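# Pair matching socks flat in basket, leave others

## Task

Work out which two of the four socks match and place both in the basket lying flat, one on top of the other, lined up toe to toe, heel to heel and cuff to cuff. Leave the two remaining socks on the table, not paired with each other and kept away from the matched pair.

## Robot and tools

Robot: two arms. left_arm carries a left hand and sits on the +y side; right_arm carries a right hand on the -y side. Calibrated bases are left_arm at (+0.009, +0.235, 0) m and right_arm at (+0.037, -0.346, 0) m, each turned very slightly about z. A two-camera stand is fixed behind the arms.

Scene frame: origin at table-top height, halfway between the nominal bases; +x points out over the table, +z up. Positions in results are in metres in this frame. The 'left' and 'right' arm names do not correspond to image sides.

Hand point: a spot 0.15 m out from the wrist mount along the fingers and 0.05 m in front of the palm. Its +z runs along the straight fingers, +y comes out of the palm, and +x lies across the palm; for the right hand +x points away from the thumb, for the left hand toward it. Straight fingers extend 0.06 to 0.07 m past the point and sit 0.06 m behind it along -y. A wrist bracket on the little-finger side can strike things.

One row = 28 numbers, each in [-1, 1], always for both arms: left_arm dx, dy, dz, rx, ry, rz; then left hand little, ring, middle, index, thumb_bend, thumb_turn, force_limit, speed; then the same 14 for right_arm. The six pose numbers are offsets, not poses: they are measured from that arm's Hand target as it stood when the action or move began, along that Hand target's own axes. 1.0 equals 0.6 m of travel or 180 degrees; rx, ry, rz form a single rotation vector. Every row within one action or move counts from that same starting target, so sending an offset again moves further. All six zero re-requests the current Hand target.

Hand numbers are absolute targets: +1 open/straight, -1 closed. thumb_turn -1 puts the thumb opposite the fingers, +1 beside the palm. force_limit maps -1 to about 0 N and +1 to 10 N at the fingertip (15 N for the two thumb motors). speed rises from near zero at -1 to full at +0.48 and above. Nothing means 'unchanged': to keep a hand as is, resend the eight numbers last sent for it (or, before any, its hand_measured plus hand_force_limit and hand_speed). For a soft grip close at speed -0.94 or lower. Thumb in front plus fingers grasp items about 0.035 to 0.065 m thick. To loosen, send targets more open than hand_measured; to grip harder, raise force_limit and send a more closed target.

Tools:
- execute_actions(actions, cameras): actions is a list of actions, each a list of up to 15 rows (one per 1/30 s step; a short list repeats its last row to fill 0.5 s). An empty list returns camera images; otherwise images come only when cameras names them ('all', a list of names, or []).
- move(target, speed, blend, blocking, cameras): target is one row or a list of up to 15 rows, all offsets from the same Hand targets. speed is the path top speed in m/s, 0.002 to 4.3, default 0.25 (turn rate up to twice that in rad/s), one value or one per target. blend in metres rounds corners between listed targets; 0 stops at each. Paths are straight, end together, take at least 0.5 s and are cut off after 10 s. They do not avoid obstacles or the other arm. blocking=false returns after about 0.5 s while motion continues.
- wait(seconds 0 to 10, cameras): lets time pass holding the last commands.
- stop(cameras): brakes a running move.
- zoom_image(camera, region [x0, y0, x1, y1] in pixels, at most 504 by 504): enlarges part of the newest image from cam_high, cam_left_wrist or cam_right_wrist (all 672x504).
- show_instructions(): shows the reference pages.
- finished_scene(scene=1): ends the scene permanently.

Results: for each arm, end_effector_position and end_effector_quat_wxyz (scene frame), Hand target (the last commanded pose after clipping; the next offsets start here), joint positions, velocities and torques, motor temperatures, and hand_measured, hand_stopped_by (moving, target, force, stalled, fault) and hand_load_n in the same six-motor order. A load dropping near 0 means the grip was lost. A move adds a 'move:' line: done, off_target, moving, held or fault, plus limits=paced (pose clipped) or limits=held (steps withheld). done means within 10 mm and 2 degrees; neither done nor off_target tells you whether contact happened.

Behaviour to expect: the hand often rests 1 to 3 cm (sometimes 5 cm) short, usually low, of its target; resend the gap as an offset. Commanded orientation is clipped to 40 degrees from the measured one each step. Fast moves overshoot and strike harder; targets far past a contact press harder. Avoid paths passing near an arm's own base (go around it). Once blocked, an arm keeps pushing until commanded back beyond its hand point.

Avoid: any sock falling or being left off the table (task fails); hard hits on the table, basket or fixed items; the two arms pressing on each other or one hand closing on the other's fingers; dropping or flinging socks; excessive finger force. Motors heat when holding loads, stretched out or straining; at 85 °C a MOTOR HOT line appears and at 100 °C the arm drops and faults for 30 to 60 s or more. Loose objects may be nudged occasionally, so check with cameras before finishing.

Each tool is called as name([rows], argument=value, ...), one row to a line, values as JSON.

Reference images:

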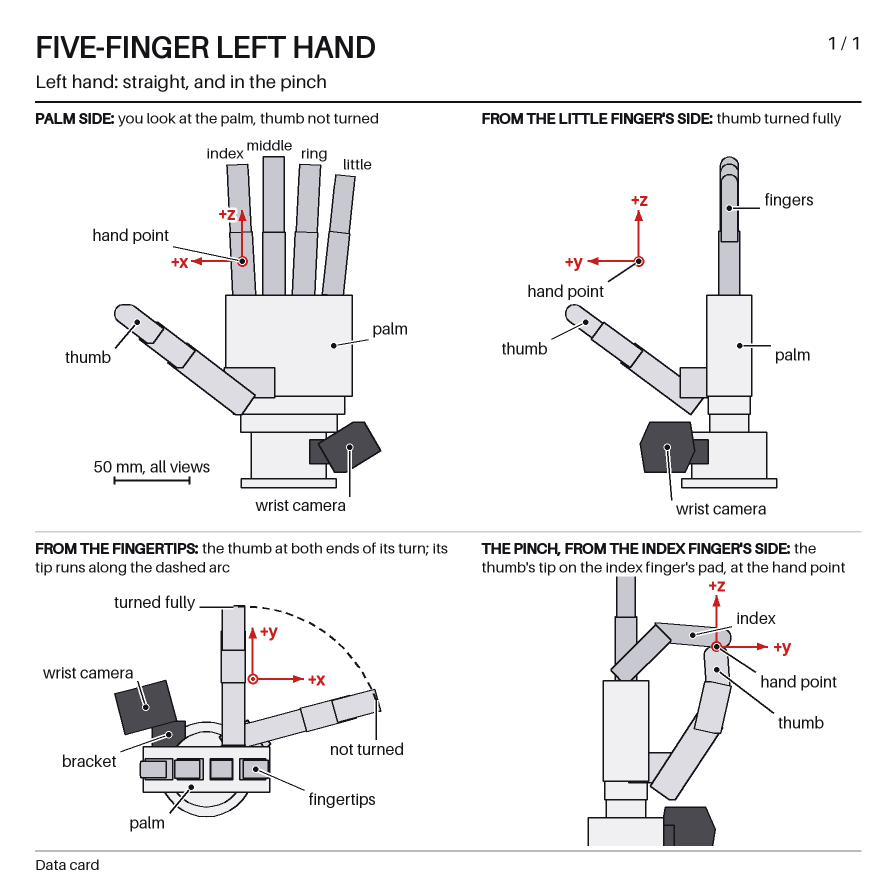

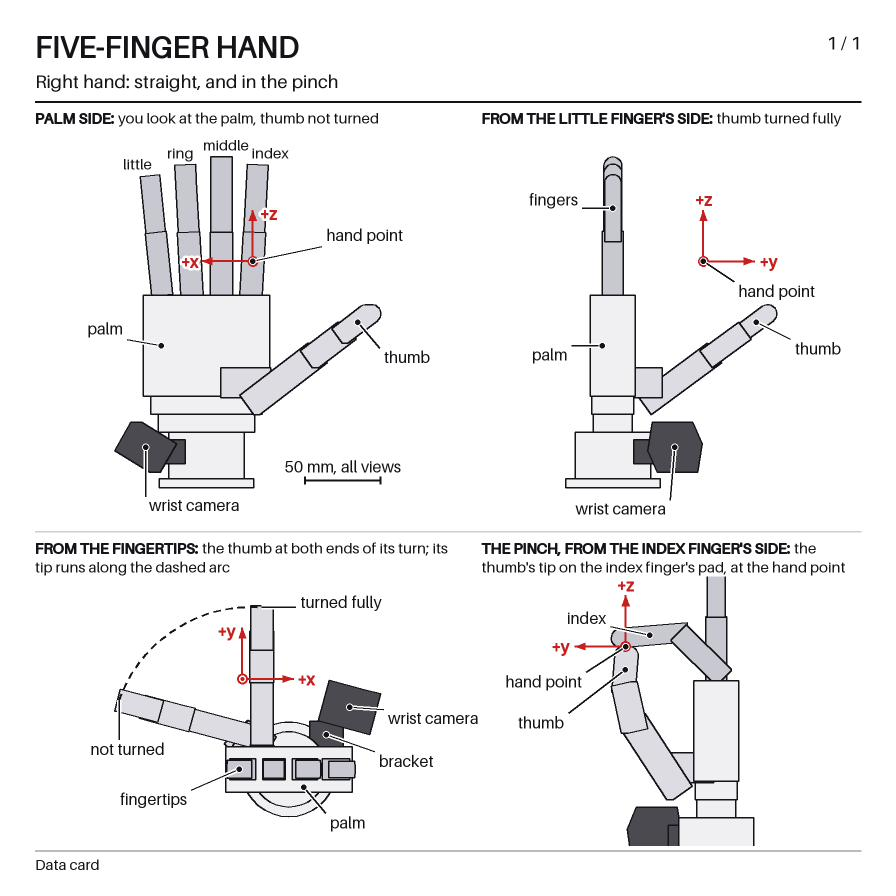

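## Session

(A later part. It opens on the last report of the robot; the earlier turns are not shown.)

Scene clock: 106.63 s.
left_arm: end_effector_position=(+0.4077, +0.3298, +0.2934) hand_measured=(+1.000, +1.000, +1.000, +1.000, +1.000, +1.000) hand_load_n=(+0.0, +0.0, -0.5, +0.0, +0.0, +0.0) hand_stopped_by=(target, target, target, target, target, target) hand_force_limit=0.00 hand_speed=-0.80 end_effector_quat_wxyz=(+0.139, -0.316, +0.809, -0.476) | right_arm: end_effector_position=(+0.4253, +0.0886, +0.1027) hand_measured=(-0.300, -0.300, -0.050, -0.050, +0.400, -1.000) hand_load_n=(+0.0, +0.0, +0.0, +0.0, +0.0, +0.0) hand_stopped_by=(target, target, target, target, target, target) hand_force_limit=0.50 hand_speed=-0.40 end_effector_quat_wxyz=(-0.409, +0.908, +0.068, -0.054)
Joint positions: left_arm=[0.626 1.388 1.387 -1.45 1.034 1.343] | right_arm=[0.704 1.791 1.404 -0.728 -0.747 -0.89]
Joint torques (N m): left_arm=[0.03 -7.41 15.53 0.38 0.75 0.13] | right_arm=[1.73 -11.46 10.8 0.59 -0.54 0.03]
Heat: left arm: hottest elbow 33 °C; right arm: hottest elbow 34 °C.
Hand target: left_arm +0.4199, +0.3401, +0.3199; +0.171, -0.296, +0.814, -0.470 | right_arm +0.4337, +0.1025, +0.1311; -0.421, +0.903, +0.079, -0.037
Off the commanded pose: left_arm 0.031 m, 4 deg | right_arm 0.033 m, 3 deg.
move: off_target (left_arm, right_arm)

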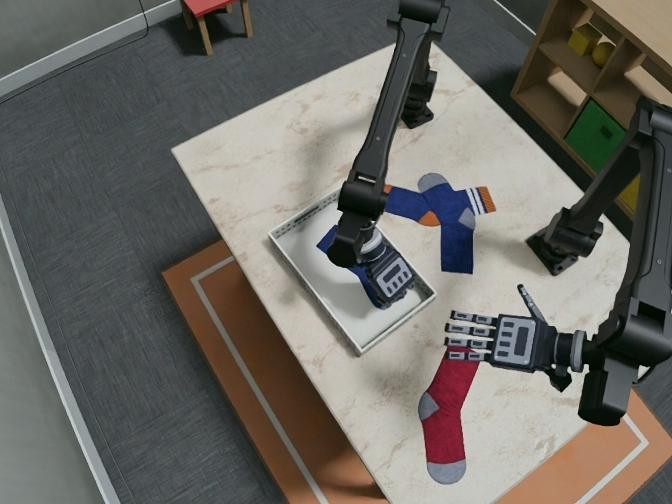

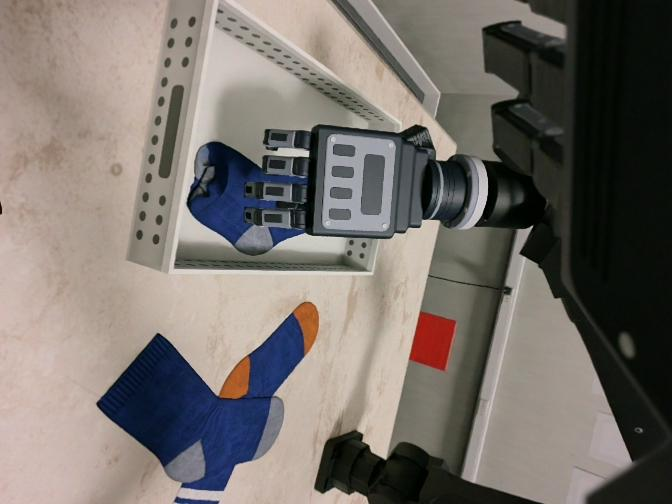

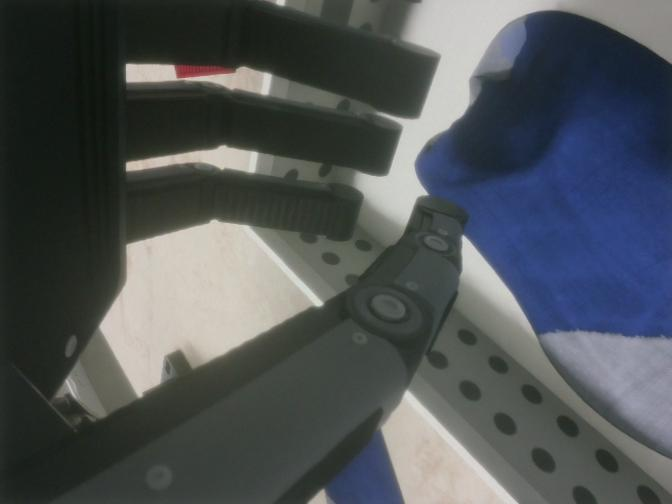

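move(target=[0,0,0,0,0,0,1,1,1,1,1,1,0,-0.8, -0.2222,0.0008,-0.39,0,0,0,1,1,1,1,0.4,-1,0.5,-0.4], cameras=["cam_left_wrist","cam_right_wrist","cam_high"], speed=0.2)

zoom_image(camera="cam_high", region=[260, 180, 450, 360])

zoom_image(camera="cam_left_wrist", region=[120, 0, 420, 300])

Scene clock: 111.87 s.
left_arm: end_effector_position=(+0.4077, +0.3298, +0.2934) hand_measured=(+1.000, +1.000, +1.000, +1.000, +1.000, +1.000) hand_load_n=(+0.0, +0.0, +0.0, +0.0, +0.0, +0.0) hand_stopped_by=(target, target, target, target, target, target) hand_force_limit=0.00 hand_speed=-0.80 end_effector_quat_wxyz=(+0.139, -0.316, +0.809, -0.476) | right_arm: end_effector_position=(+0.3316, -0.0970, +0.2751) hand_measured=(+1.000, +1.000, +1.000, +1.000, +0.400, -1.000) hand_load_n=(+0.0, +0.0, +0.0, +0.0, +0.0, +0.0) hand_stopped_by=(target, target, target, target, target, target) hand_force_limit=0.50 hand_speed=-0.40 end_effector_quat_wxyz=(-0.419, +0.904, +0.074, -0.040)
Joint positions: left_arm=[0.626 1.388 1.387 -1.45 1.034 1.343] | right_arm=[0.458 1.27 1.285 -1.326 -0.839 -1.215]
Joint torques (N m): left_arm=[-0.09 -7.18 15.66 0.4 0.71 0.13] | right_arm=[0.67 -5.83 8.7 0.32 -0.9 -0.1]
Heat: left arm: hottest elbow 33 °C; right arm: hottest elbow 34 °C.
Hand target: left_arm +0.4199, +0.3401, +0.3199; +0.171, -0.296, +0.814, -0.470 | right_arm +0.3336, -0.0974, +0.2813; -0.421, +0.903, +0.079, -0.037
Off the commanded pose: left_arm 0.031 m, 4 deg | right_arm 0.007 m, 1 deg.
move: off_target (left_arm)

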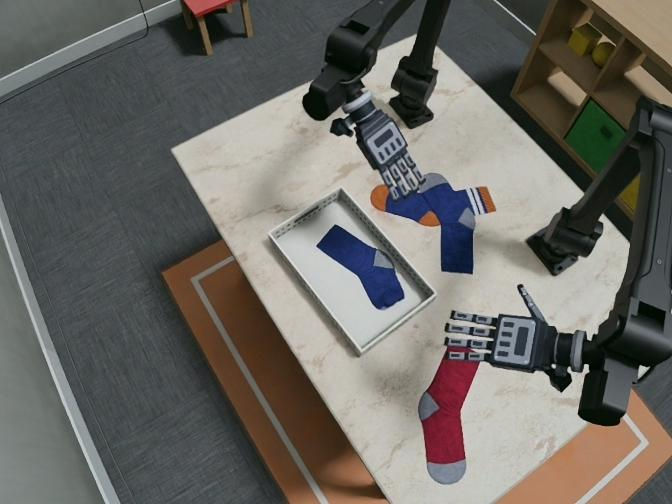

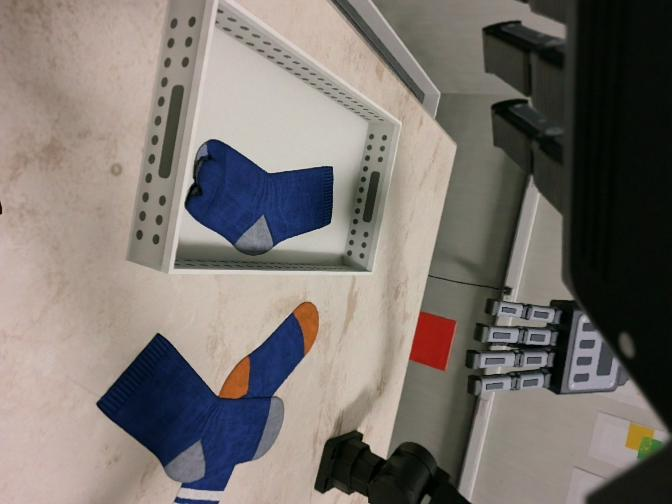

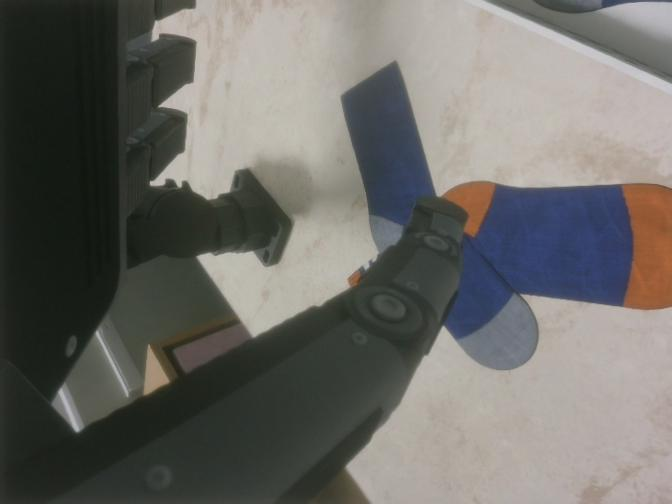

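Scaled by 2.653.

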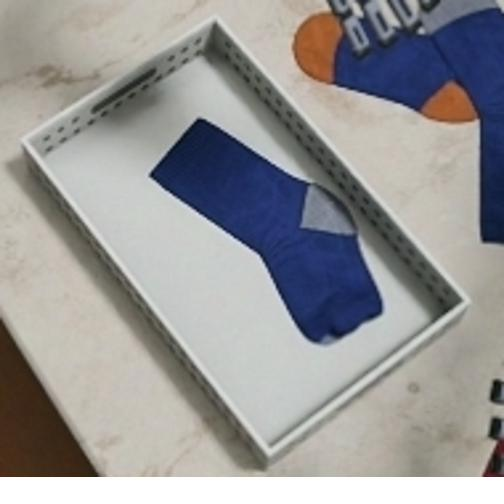

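Scaled by 1.680.

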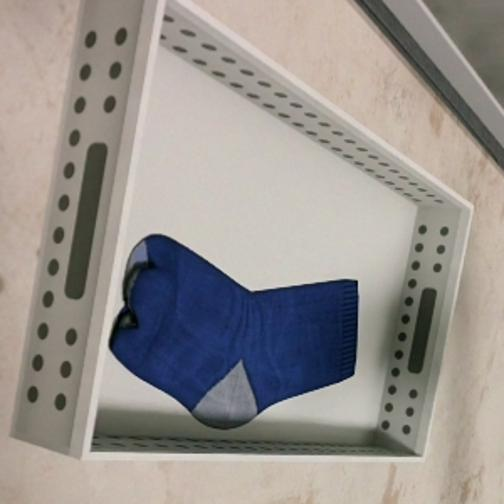

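move(target=[0,0,0,0,0,0,1,1,1,1,1,1,0,-0.8, 0.1625,0.3437,0.0088,-0.111,0,0,1,1,1,1,-0.7,-1,-0.5,-0.2], cameras=["cam_left_wrist","cam_right_wrist","cam_high"], speed=0.15)

Scene clock: 115.37 s.
left_arm: end_effector_position=(+0.4077, +0.3298, +0.2934) hand_measured=(+1.000, +1.000, +1.000, +1.000, +1.000, +1.000) hand_load_n=(+0.0, +0.0, +0.0, +0.0, +0.0, +0.0) hand_stopped_by=(target, target, target, target, target, target) hand_force_limit=0.00 hand_speed=-0.80 end_effector_quat_wxyz=(+0.139, -0.316, +0.809, -0.476) | right_arm: end_effector_position=(+0.4423, -0.2059, +0.1165) hand_measured=(+1.000, +1.000, +1.000, +1.000, -0.700, -1.000) hand_load_n=(+0.0, +0.0, +0.0, +0.0, +0.0, +0.0) hand_stopped_by=(target, target, target, target, target, target) hand_force_limit=-0.50 hand_speed=-0.20 end_effector_quat_wxyz=(-0.256, +0.963, +0.078, -0.038)
Joint positions: left_arm=[0.626 1.388 1.387 -1.45 1.034 1.343] | right_arm=[0.28 1.596 1.277 -1.253 -0.524 -1.507]
Joint torques (N m): left_arm=[-0.26 -7.47 15.47 0.4 0.7 0.11] | right_arm=[-0.03 -7.65 7.46 1.05 -0.48 -0.05]
Heat: left arm: hottest elbow 33 °C; right arm: hottest elbow 34 °C.
Hand target: left_arm +0.4199, +0.3401, +0.3199; +0.171, -0.296, +0.814, -0.470 | right_arm +0.4518, -0.2072, +0.1199; -0.258, +0.962, +0.084, -0.023
Off the commanded pose: left_arm 0.031 m, 4 deg | right_arm 0.010 m, 2 deg.
move: off_target (left_arm)

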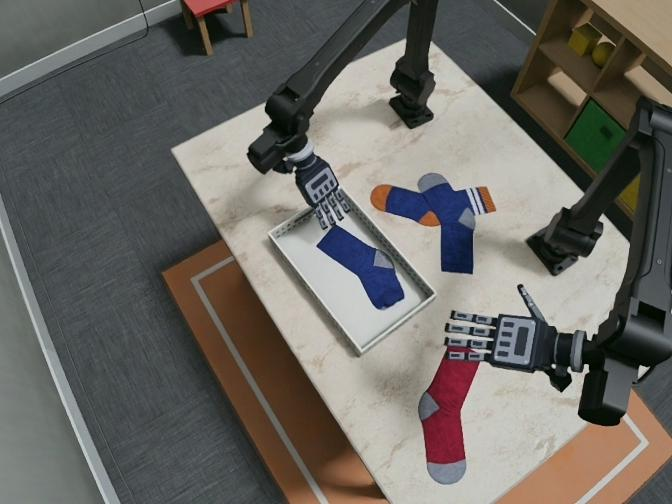

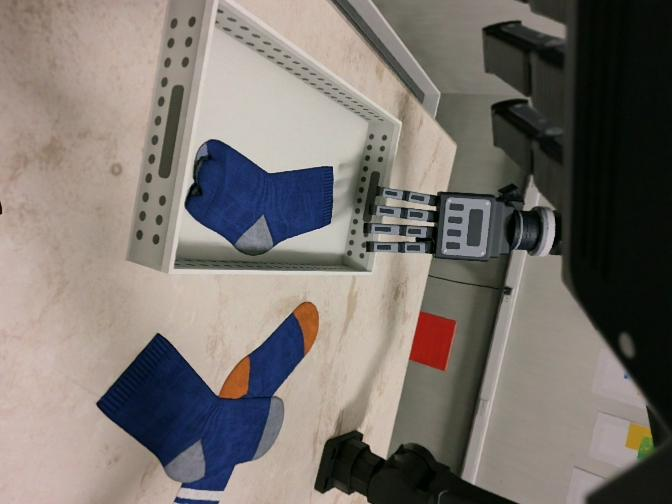

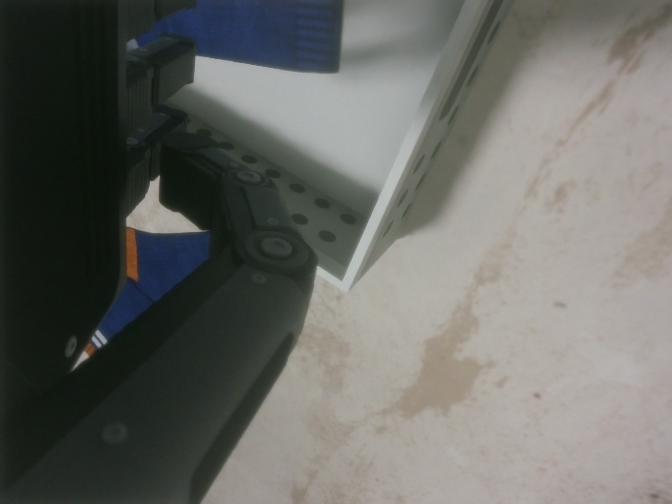

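move(target=[0,0,0,0,0,0,1,1,1,1,1,1,0,-0.8, 0.0197,0.0405,0.0633,0,0,0,1,1,1,1,-0.7,-1,-0.5,-0.2], cameras=["cam_left_wrist","cam_right_wrist"], speed=0.1)

Scene clock: 116.50 s.
left_arm: end_effector_position=(+0.4077, +0.3298, +0.2934) hand_measured=(+1.000, +1.000, +1.000, +1.000, +1.000, +1.000) hand_load_n=(+0.0, +0.0, +0.0, +0.0, +0.0, +0.0) hand_stopped_by=(target, target, target, target, target, target) hand_force_limit=0.00 hand_speed=-0.80 end_effector_quat_wxyz=(+0.139, -0.316, +0.809, -0.476) | right_arm: end_effector_position=(+0.4558, -0.2040, +0.0736) hand_measured=(+1.000, +1.000, +1.000, +1.000, -0.700, -1.000) hand_load_n=(+0.0, +0.0, +0.0, +0.0, +0.0, +0.0) hand_stopped_by=(target, target, target, target, target, target) hand_force_limit=-0.50 hand_speed=-0.20 end_effector_quat_wxyz=(-0.257, +0.963, +0.080, -0.035)
Joint positions: left_arm=[0.626 1.388 1.387 -1.45 1.034 1.343] | right_arm=[0.277 1.666 1.245 -1.149 -0.524 -1.514]
Joint torques (N m): left_arm=[-0.09 -7.82 15.64 0.39 0.72 0.12] | right_arm=[0.03 -8.18 6.9 1.1 -0.45 -0.12]
Heat: left arm: hottest elbow 34 °C; right arm: hottest elbow 34 °C.
Hand target: left_arm +0.4199, +0.3401, +0.3199; +0.171, -0.296, +0.814, -0.470 | right_arm +0.4639, -0.2072, +0.0749; -0.258, +0.962, +0.084, -0.023
Off the commanded pose: left_arm 0.031 m, 4 deg | right_arm 0.009 m, 2 deg.
move: off_target (left_arm)
Images, in order (width x height): cam_left_wrist 672x504, cam_right_wrist 672x504.

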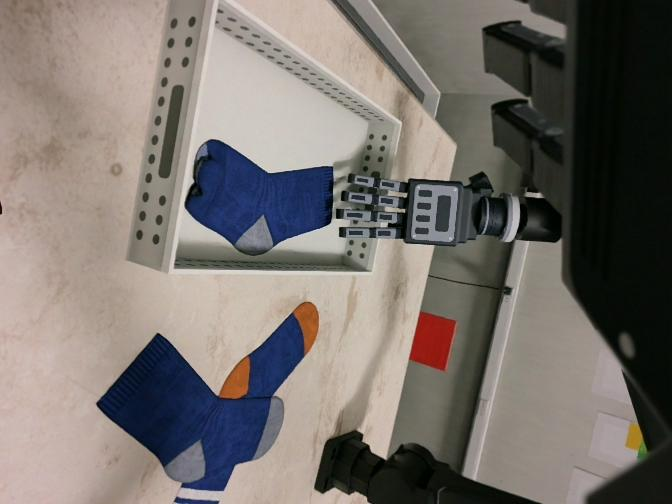

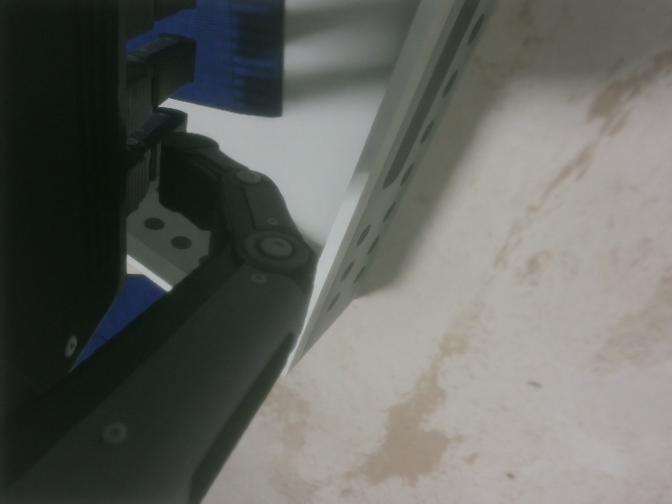

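move(target=[0,0,0,0,0,0,1,1,1,1,1,1,0,-0.8, 0.0175,0.0098,0.0617,0,0,0,1,1,1,1,-0.7,-1,-0.5,-0.2], cameras=["cam_left_wrist","cam_right_wrist"], speed=0.06)

Scene clock: 117.70 s.
left_arm: end_effector_position=(+0.4077, +0.3298, +0.2934) hand_measured=(+1.000, +1.000, +1.000, +1.000, +1.000, +1.000) hand_load_n=(+0.0, -0.5, -0.5, +0.0, +0.0, +0.0) hand_stopped_by=(target, target, target, target, target, target) hand_force_limit=0.00 hand_speed=-0.80 end_effector_quat_wxyz=(+0.139, -0.316, +0.809, -0.476) | right_arm: end_effector_position=(+0.4698, -0.1975, +0.0497) hand_measured=(+1.000, +1.000, +1.000, +1.000, -0.700, -1.000) hand_load_n=(+0.0, +0.0, +0.0, +0.0, +0.0, +0.0) hand_stopped_by=(target, target, target, target, target, target) hand_force_limit=-0.50 hand_speed=-0.20 end_effector_quat_wxyz=(-0.261, +0.962, +0.083, -0.022)
Joint positions: left_arm=[0.626 1.388 1.387 -1.45 1.034 1.343] | right_arm=[0.282 1.709 1.235 -1.062 -0.529 -1.506]
Joint torques (N m): left_arm=[0.09 -7.3 15.64 0.28 0.71 0.14] | right_arm=[1.44 -7.88 6.12 1.47 -0.28 0.08]
Heat: left arm: hottest elbow 34 °C; right arm: hottest elbow 34 °C.
Hand target: left_arm +0.4199, +0.3401, +0.3199; +0.171, -0.296, +0.814, -0.470 | right_arm +0.4720, -0.1922, +0.0400; -0.258, +0.962, +0.084, -0.022
Off the commanded pose: left_arm 0.031 m, 4 deg | right_arm 0.011 m, 0 deg.
move: off_target (left_arm, right_arm)
Images, in order (width x height): cam_left_wrist 672x504, cam_right_wrist 672x504.

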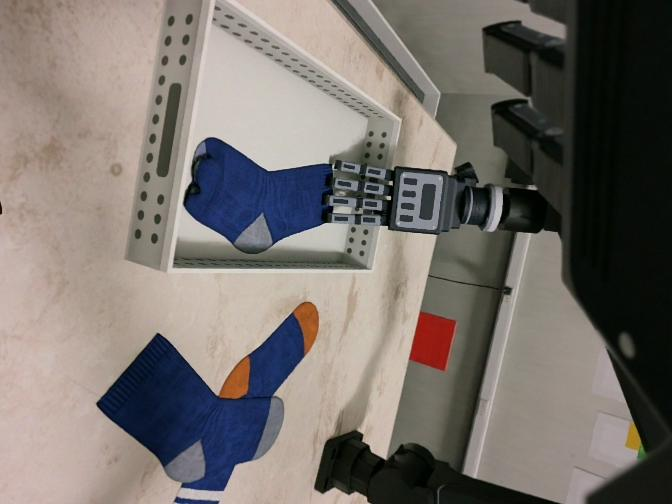

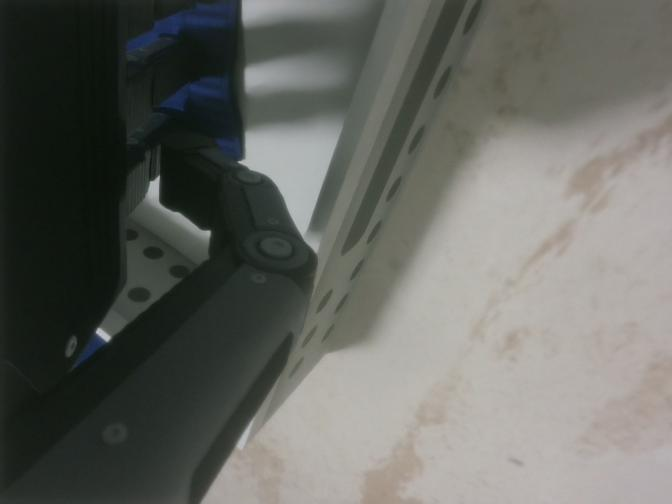

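move([
  [0,0,0,0,0,0,1,1,1,1,1,1,0,-0.8, 0,0,0,0,0,0,1,1,1,1,-0.7,1,-0.5,0.0],
  [0,0,0,0,0,0,1,1,1,1,1,1,0,-0.8, 0,0,0,0,0,0,1,1,1,1,0.6,1,-0.5,0.0],
], cameras=["cam_left_wrist","cam_right_wrist"], speed=0.06)

Scene clock: 120.57 s.
left_arm: end_effector_position=(+0.4077, +0.3298, +0.2934) hand_measured=(+1.000, +1.000, +1.000, +1.000, +1.000, +1.000) hand_load_n=(+0.0, +0.0, +0.0, +0.0, +0.0, +0.0) hand_stopped_by=(target, target, target, target, target, target) hand_force_limit=0.00 hand_speed=-0.80 end_effector_quat_wxyz=(+0.139, -0.316, +0.809, -0.476) | right_arm: end_effector_position=(+0.4706, -0.1958, +0.0496) hand_measured=(+1.000, +1.000, +1.000, +1.000, +0.600, +1.000) hand_load_n=(+0.0, -0.5, +0.0, +0.0, +0.0, +0.0) hand_stopped_by=(target, target, target, target, target, target) hand_force_limit=-0.50 hand_speed=0.00 end_effector_quat_wxyz=(-0.261, +0.961, +0.083, -0.020)
Joint positions: left_arm=[0.626 1.388 1.387 -1.45 1.034 1.343] | right_arm=[0.285 1.709 1.235 -1.057 -0.529 -1.502]
Joint torques (N m): left_arm=[-0.03 -7.36 15.56 0.43 0.71 0.15] | right_arm=[2.2 -7.59 6.2 1.14 -0.23 0.03]
Heat: left arm: hottest elbow 34 °C; right arm: hottest elbow 34 °C.
Hand target: left_arm +0.4199, +0.3401, +0.3199; +0.171, -0.296, +0.814, -0.470 | right_arm +0.4720, -0.1921, +0.0400; -0.258, +0.962, +0.084, -0.022
Off the commanded pose: left_arm 0.031 m, 4 deg | right_arm 0.010 m, 1 deg.
move: off_target (left_arm); target 2's new numbers were sent with right_arm's hand 0.011 m and 0 deg from that target
Images, in order (width x height): cam_left_wrist 672x504, cam_right_wrist 672x504.

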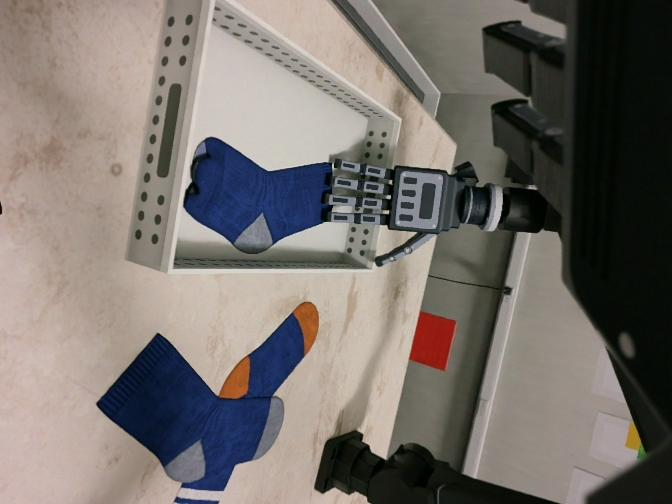

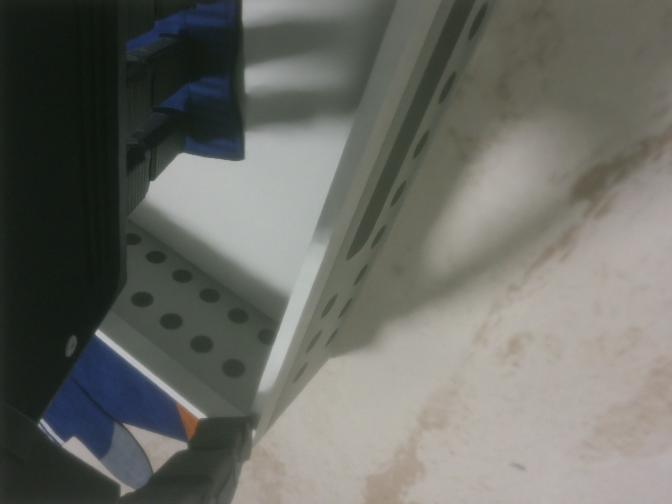

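move([
  [0,0,0,0,0,0,1,1,1,1,1,1,0,-0.8, -0.0028,0.0468,-0.0193,0,0,0,1,1,1,1,0.6,1,-0.5,0.0],
], cameras=["cam_left_wrist","cam_right_wrist"], speed=0.04)

Scene clock: 122.03 s.
left_arm: end_effector_position=(+0.4077, +0.3298, +0.2934) hand_measured=(+1.000, +1.000, +1.000, +1.000, +1.000, +1.000) hand_load_n=(+0.0, +0.0, +0.0, +0.0, +0.0, +0.0) hand_stopped_by=(target, target, target, target, target, target) hand_force_limit=0.00 hand_speed=-0.80 end_effector_quat_wxyz=(+0.139, -0.316, +0.809, -0.476) | right_arm: end_effector_position=(+0.4791, -0.2131, +0.0485) hand_measured=(+1.000, +1.000, +1.000, +1.000, +0.600, +1.000) hand_load_n=(+0.0, +0.0, +0.5, +0.0, +0.0, +0.0) hand_stopped_by=(target, target, target, target, target, target) hand_force_limit=-0.50 hand_speed=0.00 end_effector_quat_wxyz=(-0.265, +0.960, +0.087, -0.009)
Joint positions: left_arm=[0.626 1.388 1.387 -1.45 1.034 1.343] | right_arm=[0.245 1.711 1.235 -1.057 -0.535 -1.552]
Joint torques (N m): left_arm=[0.85 -7.59 15.54 0.36 0.68 0.15] | right_arm=[-0.38 -7.94 5.71 0.13 -0.06 -0.17]
Heat: left arm: hottest elbow 34 °C; right arm: hottest elbow 34 °C.
Hand target: left_arm +0.4199, +0.3401, +0.3199; +0.171, -0.296, +0.814, -0.470 | right_arm +0.4755, -0.2221, +0.0359; -0.258, +0.962, +0.084, -0.022
Off the commanded pose: left_arm 0.031 m, 4 deg | right_arm 0.016 m, 2 deg.
move: off_target (left_arm, right_arm)
Images, in order (width x height): cam_left_wrist 672x504, cam_right_wrist 672x504.

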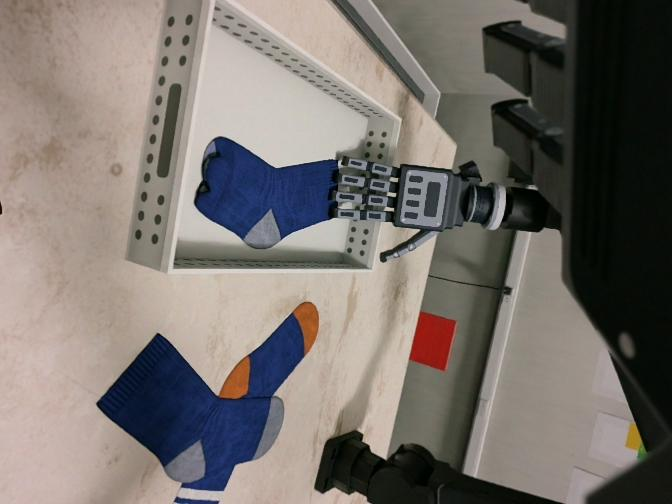

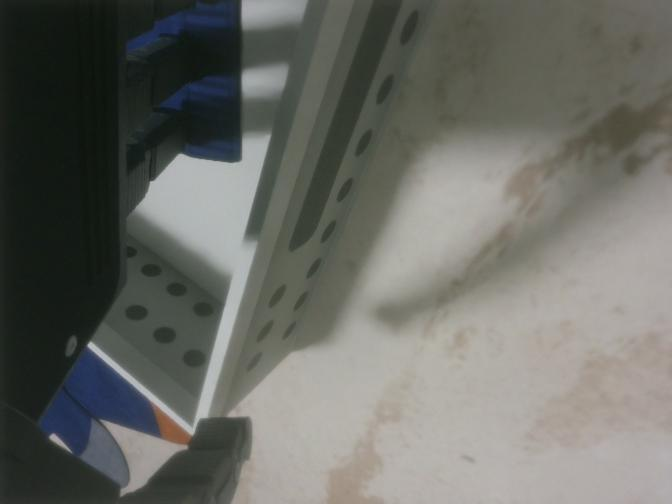

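move([
  [0,0,0,0,0,0,1,1,1,1,1,1,0,-0.8, -0.0028,0.0352,-0.0183,0,0,0,1,1,1,1,0.6,1,-0.5,0.0],
], cameras=["cam_left_wrist","cam_right_wrist"], speed=0.04)

zoom_image(camera="cam_left_wrist", region=[160, 100, 400, 280])

Scene clock: 123.30 s.
left_arm: end_effector_position=(+0.4077, +0.3298, +0.2934) hand_measured=(+1.000, +1.000, +1.000, +1.000, +1.000, +1.000) hand_load_n=(+0.0, +0.0, +0.0, +0.0, +0.0, +0.0) hand_stopped_by=(target, target, target, target, target, target) hand_force_limit=0.00 hand_speed=-0.80 end_effector_quat_wxyz=(+0.139, -0.316, +0.809, -0.476) | right_arm: end_effector_position=(+0.4828, -0.2359, +0.0478) hand_measured=(+1.000, +1.000, +1.000, +1.000, +0.600, +1.000) hand_load_n=(+0.0, +0.0, +0.0, +0.0, +0.0, +0.0) hand_stopped_by=(target, target, target, target, target, target) hand_force_limit=-0.50 hand_speed=0.00 end_effector_quat_wxyz=(-0.265, +0.960, +0.088, -0.006)
Joint positions: left_arm=[0.626 1.388 1.387 -1.45 1.034 1.343] | right_arm=[0.197 1.712 1.235 -1.078 -0.537 -1.608]
Joint torques (N m): left_arm=[0.21 -8.06 15.6 0.54 0.74 0.16] | right_arm=[0.03 -7.71 5.64 -0.06 0.05 -0.11]
Heat: left arm: hottest elbow 34 °C; right arm: hottest elbow 34 °C.
Hand target: left_arm +0.4199, +0.3401, +0.3199; +0.171, -0.296, +0.814, -0.470 | right_arm +0.4780, -0.2459, +0.0349; -0.258, +0.962, +0.084, -0.022
Off the commanded pose: left_arm 0.031 m, 4 deg | right_arm 0.017 m, 2 deg.
move: off_target (left_arm, right_arm)
Images, in order (width x height): cam_left_wrist 672x504, cam_right_wrist 672x504.

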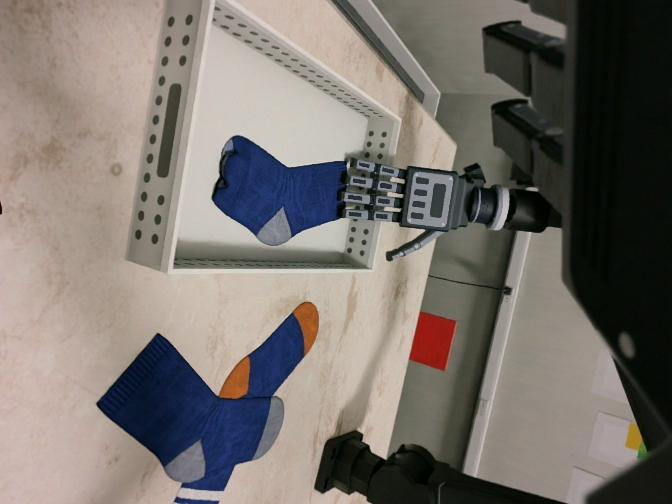

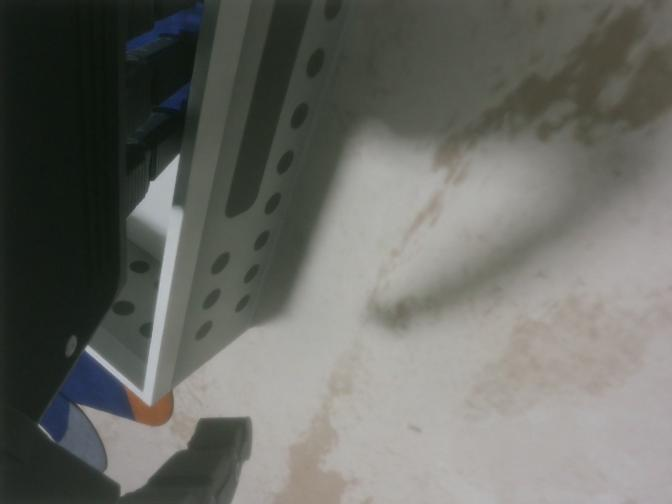

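Scaled by 2.100.

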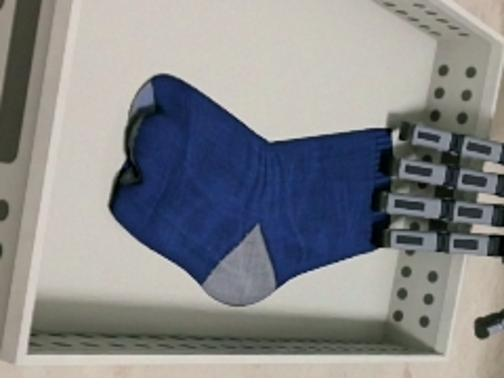

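move([
  [0,0,0,0,0,0,1,1,1,1,1,1,0,-0.8, 0,-0.0792,-0.1371,0,0,0,1,1,1,1,0.6,1,-0.5,0.0],
  [0,0,0,0,0,0,1,1,1,1,1,1,0,-0.8, 0.0288,-0.494,0.1023,0.1778,0,0,1,1,0.3,0.3,0.4,-1,-0.5,0.0],
], cameras=["cam_left_wrist","cam_right_wrist"], speed=0.15)

Scene clock: 129.17 s.
left_arm: end_effector_position=(+0.4077, +0.3298, +0.2934) hand_measured=(+1.000, +1.000, +1.000, +1.000, +1.000, +1.000) hand_load_n=(+0.0, +0.0, +0.0, +0.0, +0.0, -0.5) hand_stopped_by=(target, target, target, target, target, target) hand_force_limit=0.00 hand_speed=-0.80 end_effector_quat_wxyz=(+0.139, -0.316, +0.809, -0.476) | right_arm: end_effector_position=(+0.4424, +0.0373, +0.1297) hand_measured=(+1.000, +1.000, +0.300, +0.300, +0.400, -1.000) hand_load_n=(+0.0, -0.5, +0.0, +0.0, +0.0, +0.0) hand_stopped_by=(target, target, target, target, target, target) hand_force_limit=-0.50 hand_speed=0.00 end_effector_quat_wxyz=(-0.509, +0.856, +0.074, -0.049)
Joint positions: left_arm=[0.626 1.388 1.387 -1.45 1.034 1.343] | right_arm=[0.55 1.707 1.283 -0.628 -0.991 -0.963]
Joint torques (N m): left_arm=[0.32 -7.59 15.8 0.39 0.68 0.13] | right_arm=[0.56 -9.23 7.06 2.26 -0.85 0.06]
Heat: left arm: hottest elbow 34 °C; right arm: hottest elbow 34 °C.
Hand target: left_arm +0.4199, +0.3401, +0.3199; +0.171, -0.296, +0.814, -0.470 | right_arm +0.4451, +0.0402, +0.1297; -0.513, +0.854, +0.075, -0.045
Off the commanded pose: left_arm 0.031 m, 4 deg | right_arm 0.004 m, 1 deg.
move: off_target (left_arm)
Images, in order (width x height): cam_left_wrist 672x504, cam_right_wrist 672x504.

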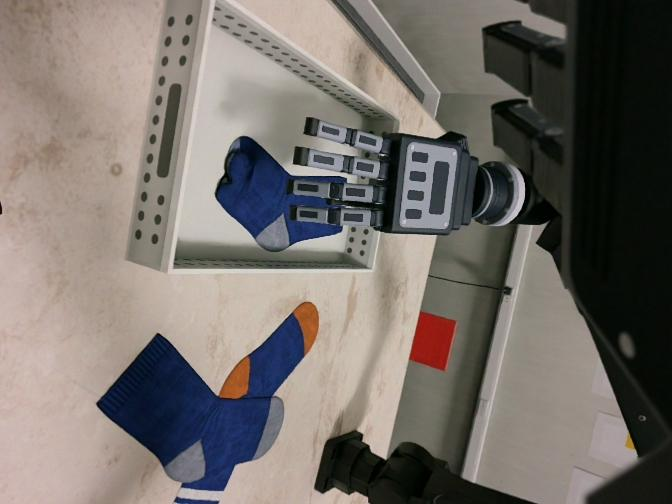

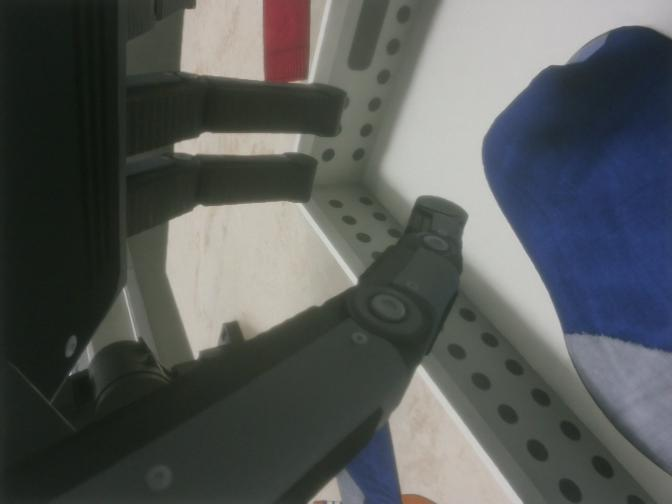

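zoom_image(camera="cam_right_wrist", region=[430, 0, 672, 200])

zoom_image(camera="cam_left_wrist", region=[190, 110, 310, 210])

Scaled by 2.083.

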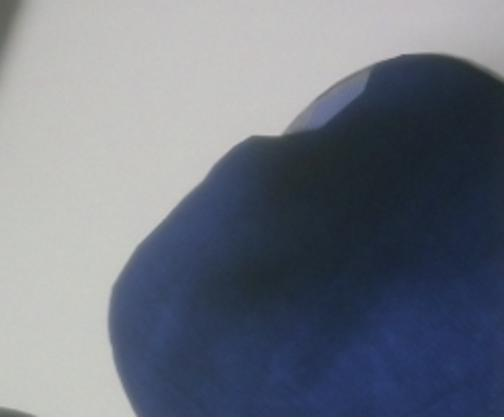

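Scaled by 4.200.

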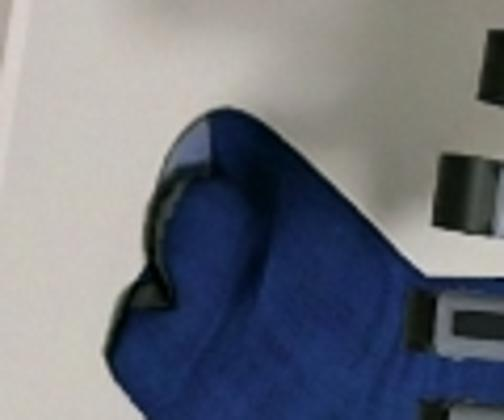

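move([
  [0,0,0,0,0,0,1,1,1,1,1,1,0,-0.8, 0.0197,0.1047,0.0518,0,0,0,1,1,0.3,0.3,0.4,-1,-0.5,0.0],
], cameras=["cam_left_wrist","cam_right_wrist"], speed=0.1)

Scene clock: 130.83 s.
left_arm: end_effector_position=(+0.4077, +0.3298, +0.2934) hand_measured=(+1.000, +1.000, +1.000, +1.000, +1.000, +1.000) hand_load_n=(+0.0, +0.0, +0.0, +0.0, +0.0, +0.0) hand_stopped_by=(target, target, target, target, target, target) hand_force_limit=0.00 hand_speed=-0.80 end_effector_quat_wxyz=(+0.139, -0.316, +0.809, -0.476) | right_arm: end_effector_position=(+0.4485, +0.0411, +0.0579) hand_measured=(+1.000, +1.000, +0.300, +0.300, +0.400, -1.000) hand_load_n=(+0.0, -0.5, +0.5, +0.0, +0.0, +0.0) hand_stopped_by=(target, target, target, target, target, target) hand_force_limit=-0.50 hand_speed=0.00 end_effector_quat_wxyz=(-0.507, +0.857, +0.070, -0.057)
Joint positions: left_arm=[0.626 1.388 1.387 -1.45 1.034 1.343] | right_arm=[0.55 1.824 1.235 -0.482 -0.994 -0.963]
Joint torques (N m): left_arm=[0.09 -7.94 15.45 0.38 0.74 0.13] | right_arm=[0.44 -10.4 6.46 2.09 -0.98 -0.07]
Heat: left arm: hottest elbow 34 °C; right arm: hottest elbow 34 °C.
Hand target: left_arm +0.4199, +0.3401, +0.3199; +0.171, -0.296, +0.814, -0.470 | right_arm +0.4571, +0.0402, +0.0596; -0.513, +0.854, +0.075, -0.045
Off the commanded pose: left_arm 0.031 m, 4 deg | right_arm 0.009 m, 2 deg.
move: off_target (left_arm)
Images, in order (width x height): cam_left_wrist 672x504, cam_right_wrist 672x504.

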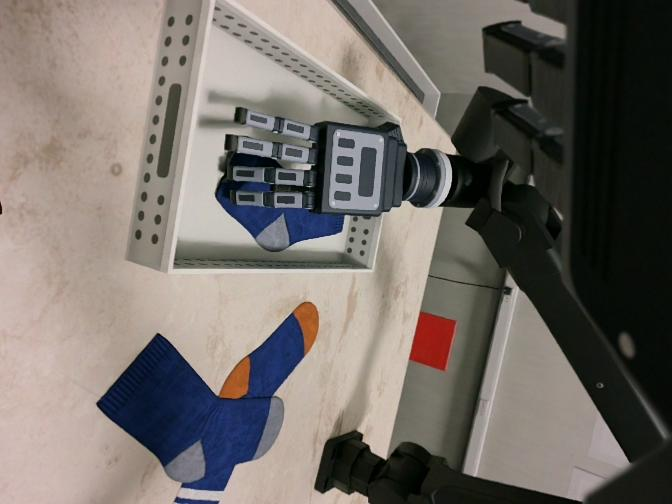

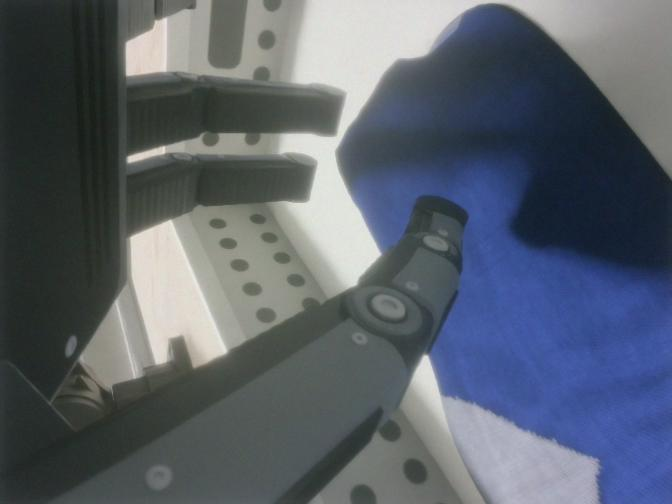

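move([
  [0,0,0,0,0,0,1,1,1,1,1,1,0,-0.8, 0.0252,0.0358,0.0178,0.014,0,0,1,1,0.3,0.3,0.4,-1,-0.5,0.0],
], cameras=["cam_left_wrist","cam_right_wrist"], speed=0.06)

Scene clock: 132.20 s.
left_arm: end_effector_position=(+0.4077, +0.3298, +0.2934) hand_measured=(+1.000, +1.000, +1.000, +1.000, +1.000, +1.000) hand_load_n=(+0.0, +0.0, +0.0, +0.0, +0.0, +0.0) hand_stopped_by=(target, target, target, target, target, target) hand_force_limit=0.00 hand_speed=-0.80 end_effector_quat_wxyz=(+0.139, -0.316, +0.809, -0.476) | right_arm: end_effector_position=(+0.4601, +0.0419, +0.0393) hand_measured=(+1.000, +1.000, +0.300, +0.300, +0.400, -1.000) hand_load_n=(+0.0, +0.0, +0.0, +0.0, -1.0, +0.5) hand_stopped_by=(target, target, target, target, target, target) hand_force_limit=-0.50 hand_speed=0.00 end_effector_quat_wxyz=(-0.531, +0.842, +0.073, -0.058)
Joint positions: left_arm=[0.626 1.388 1.387 -1.45 1.034 1.343] | right_arm=[0.528 1.88 1.235 -0.403 -1.052 -0.962]
Joint torques (N m): left_arm=[0.09 -7.71 15.57 0.31 0.73 0.17] | right_arm=[0.32 -9.76 7.16 2.17 -0.48 -0.07]
Heat: left arm: hottest elbow 34 °C; right arm: hottest elbow 34 °C.
Hand target: left_arm +0.4199, +0.3401, +0.3199; +0.171, -0.296, +0.814, -0.470 | right_arm +0.4721, +0.0422, +0.0357; -0.532, +0.843, +0.073, -0.047
Off the commanded pose: left_arm 0.031 m, 4 deg | right_arm 0.013 m, 1 deg.
move: off_target (left_arm, right_arm)
Images, in order (width x height): cam_left_wrist 672x504, cam_right_wrist 672x504.

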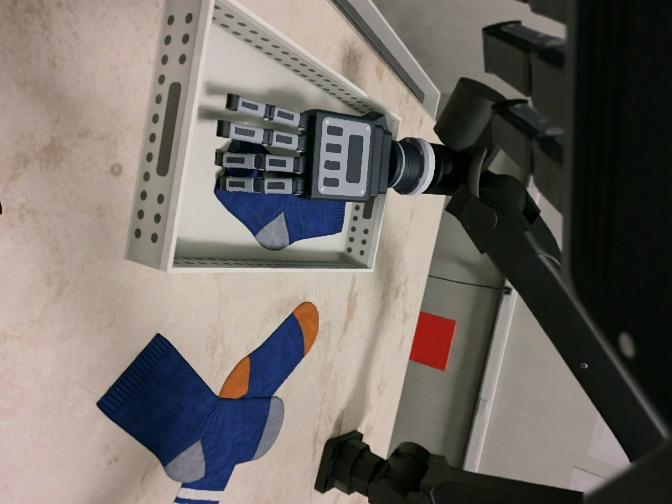

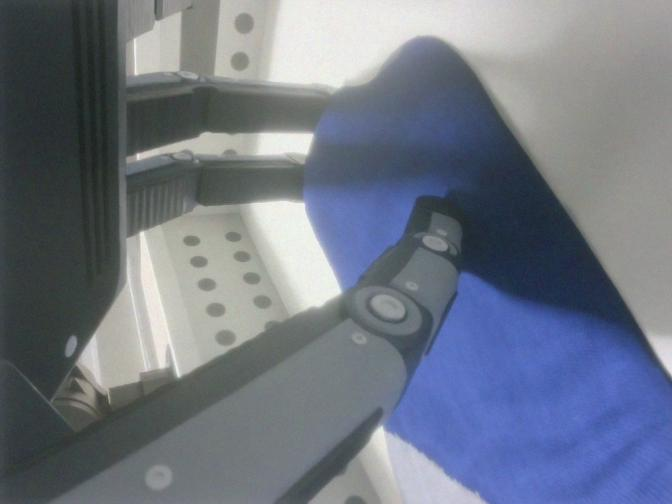

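execute_actions(actions=[], cameras=["all"])

Scene clock: 133.17 s.
left_arm: end_effector_position=(+0.4077, +0.3298, +0.2934) hand_measured=(+1.000, +1.000, +1.000, +1.000, +1.000, +1.000) hand_load_n=(+0.0, +0.0, -0.5, +0.0, +0.0, -0.5) hand_stopped_by=(target, target, target, target, target, target) hand_force_limit=0.00 hand_speed=-0.80 end_effector_quat_wxyz=(+0.139, -0.316, +0.809, -0.476) | right_arm: end_effector_position=(+0.4601, +0.0419, +0.0393) hand_measured=(+1.000, +1.000, +0.300, +0.300, +0.400, -1.000) hand_load_n=(+0.0, +0.0, +0.0, +0.0, -1.0, +0.5) hand_stopped_by=(target, target, target, target, target, target) hand_force_limit=-0.50 hand_speed=0.00 end_effector_quat_wxyz=(-0.531, +0.842, +0.073, -0.058)
Joint positions: left_arm=[0.626 1.388 1.387 -1.45 1.034 1.343] | right_arm=[0.528 1.88 1.235 -0.403 -1.052 -0.962]
Joint velocities: within noise
Joint torques (N m): left_arm=[0.5 -7.12 15.64 0.46 0.73 0.13] | right_arm=[-0.09 -10.11 7.24 2.37 -0.47 -0.02]
Motor temperatures (°C): left_arm=[24 26 34 27 26 24] | right_arm=[24 25 34 24 24 25]
Heat: left arm: hottest elbow 34 °C; right arm: hottest elbow 34 °C.
Hand target: left_arm +0.4199, +0.3401, +0.3199; +0.171, -0.296, +0.814, -0.470 | right_arm +0.4721, +0.0422, +0.0357; -0.532, +0.843, +0.073, -0.047
Off the commanded pose: left_arm 0.031 m, 4 deg | right_arm 0.013 m, 1 deg.

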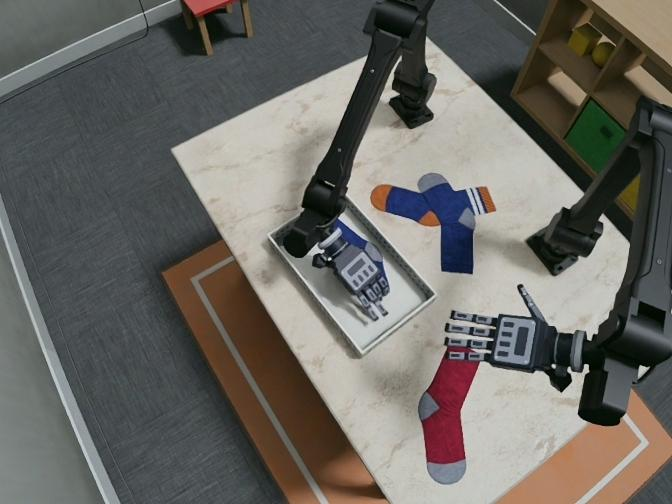

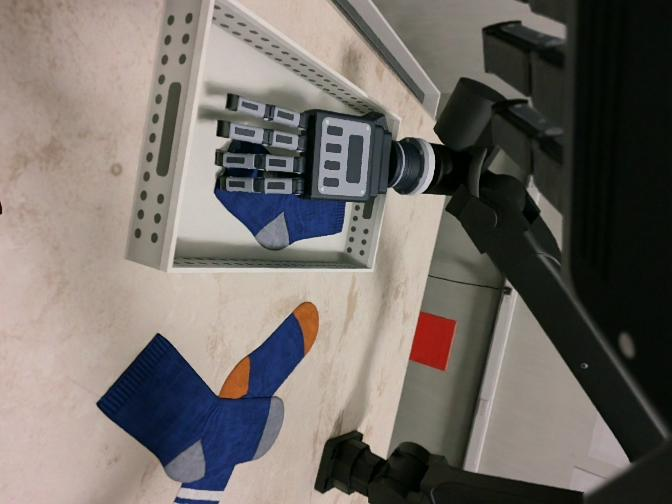

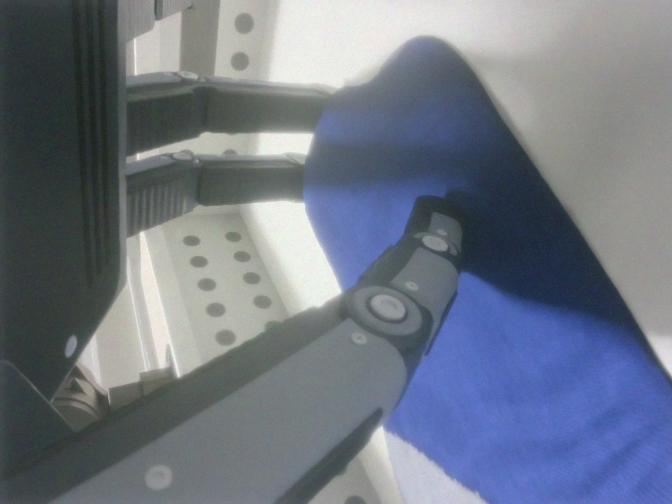

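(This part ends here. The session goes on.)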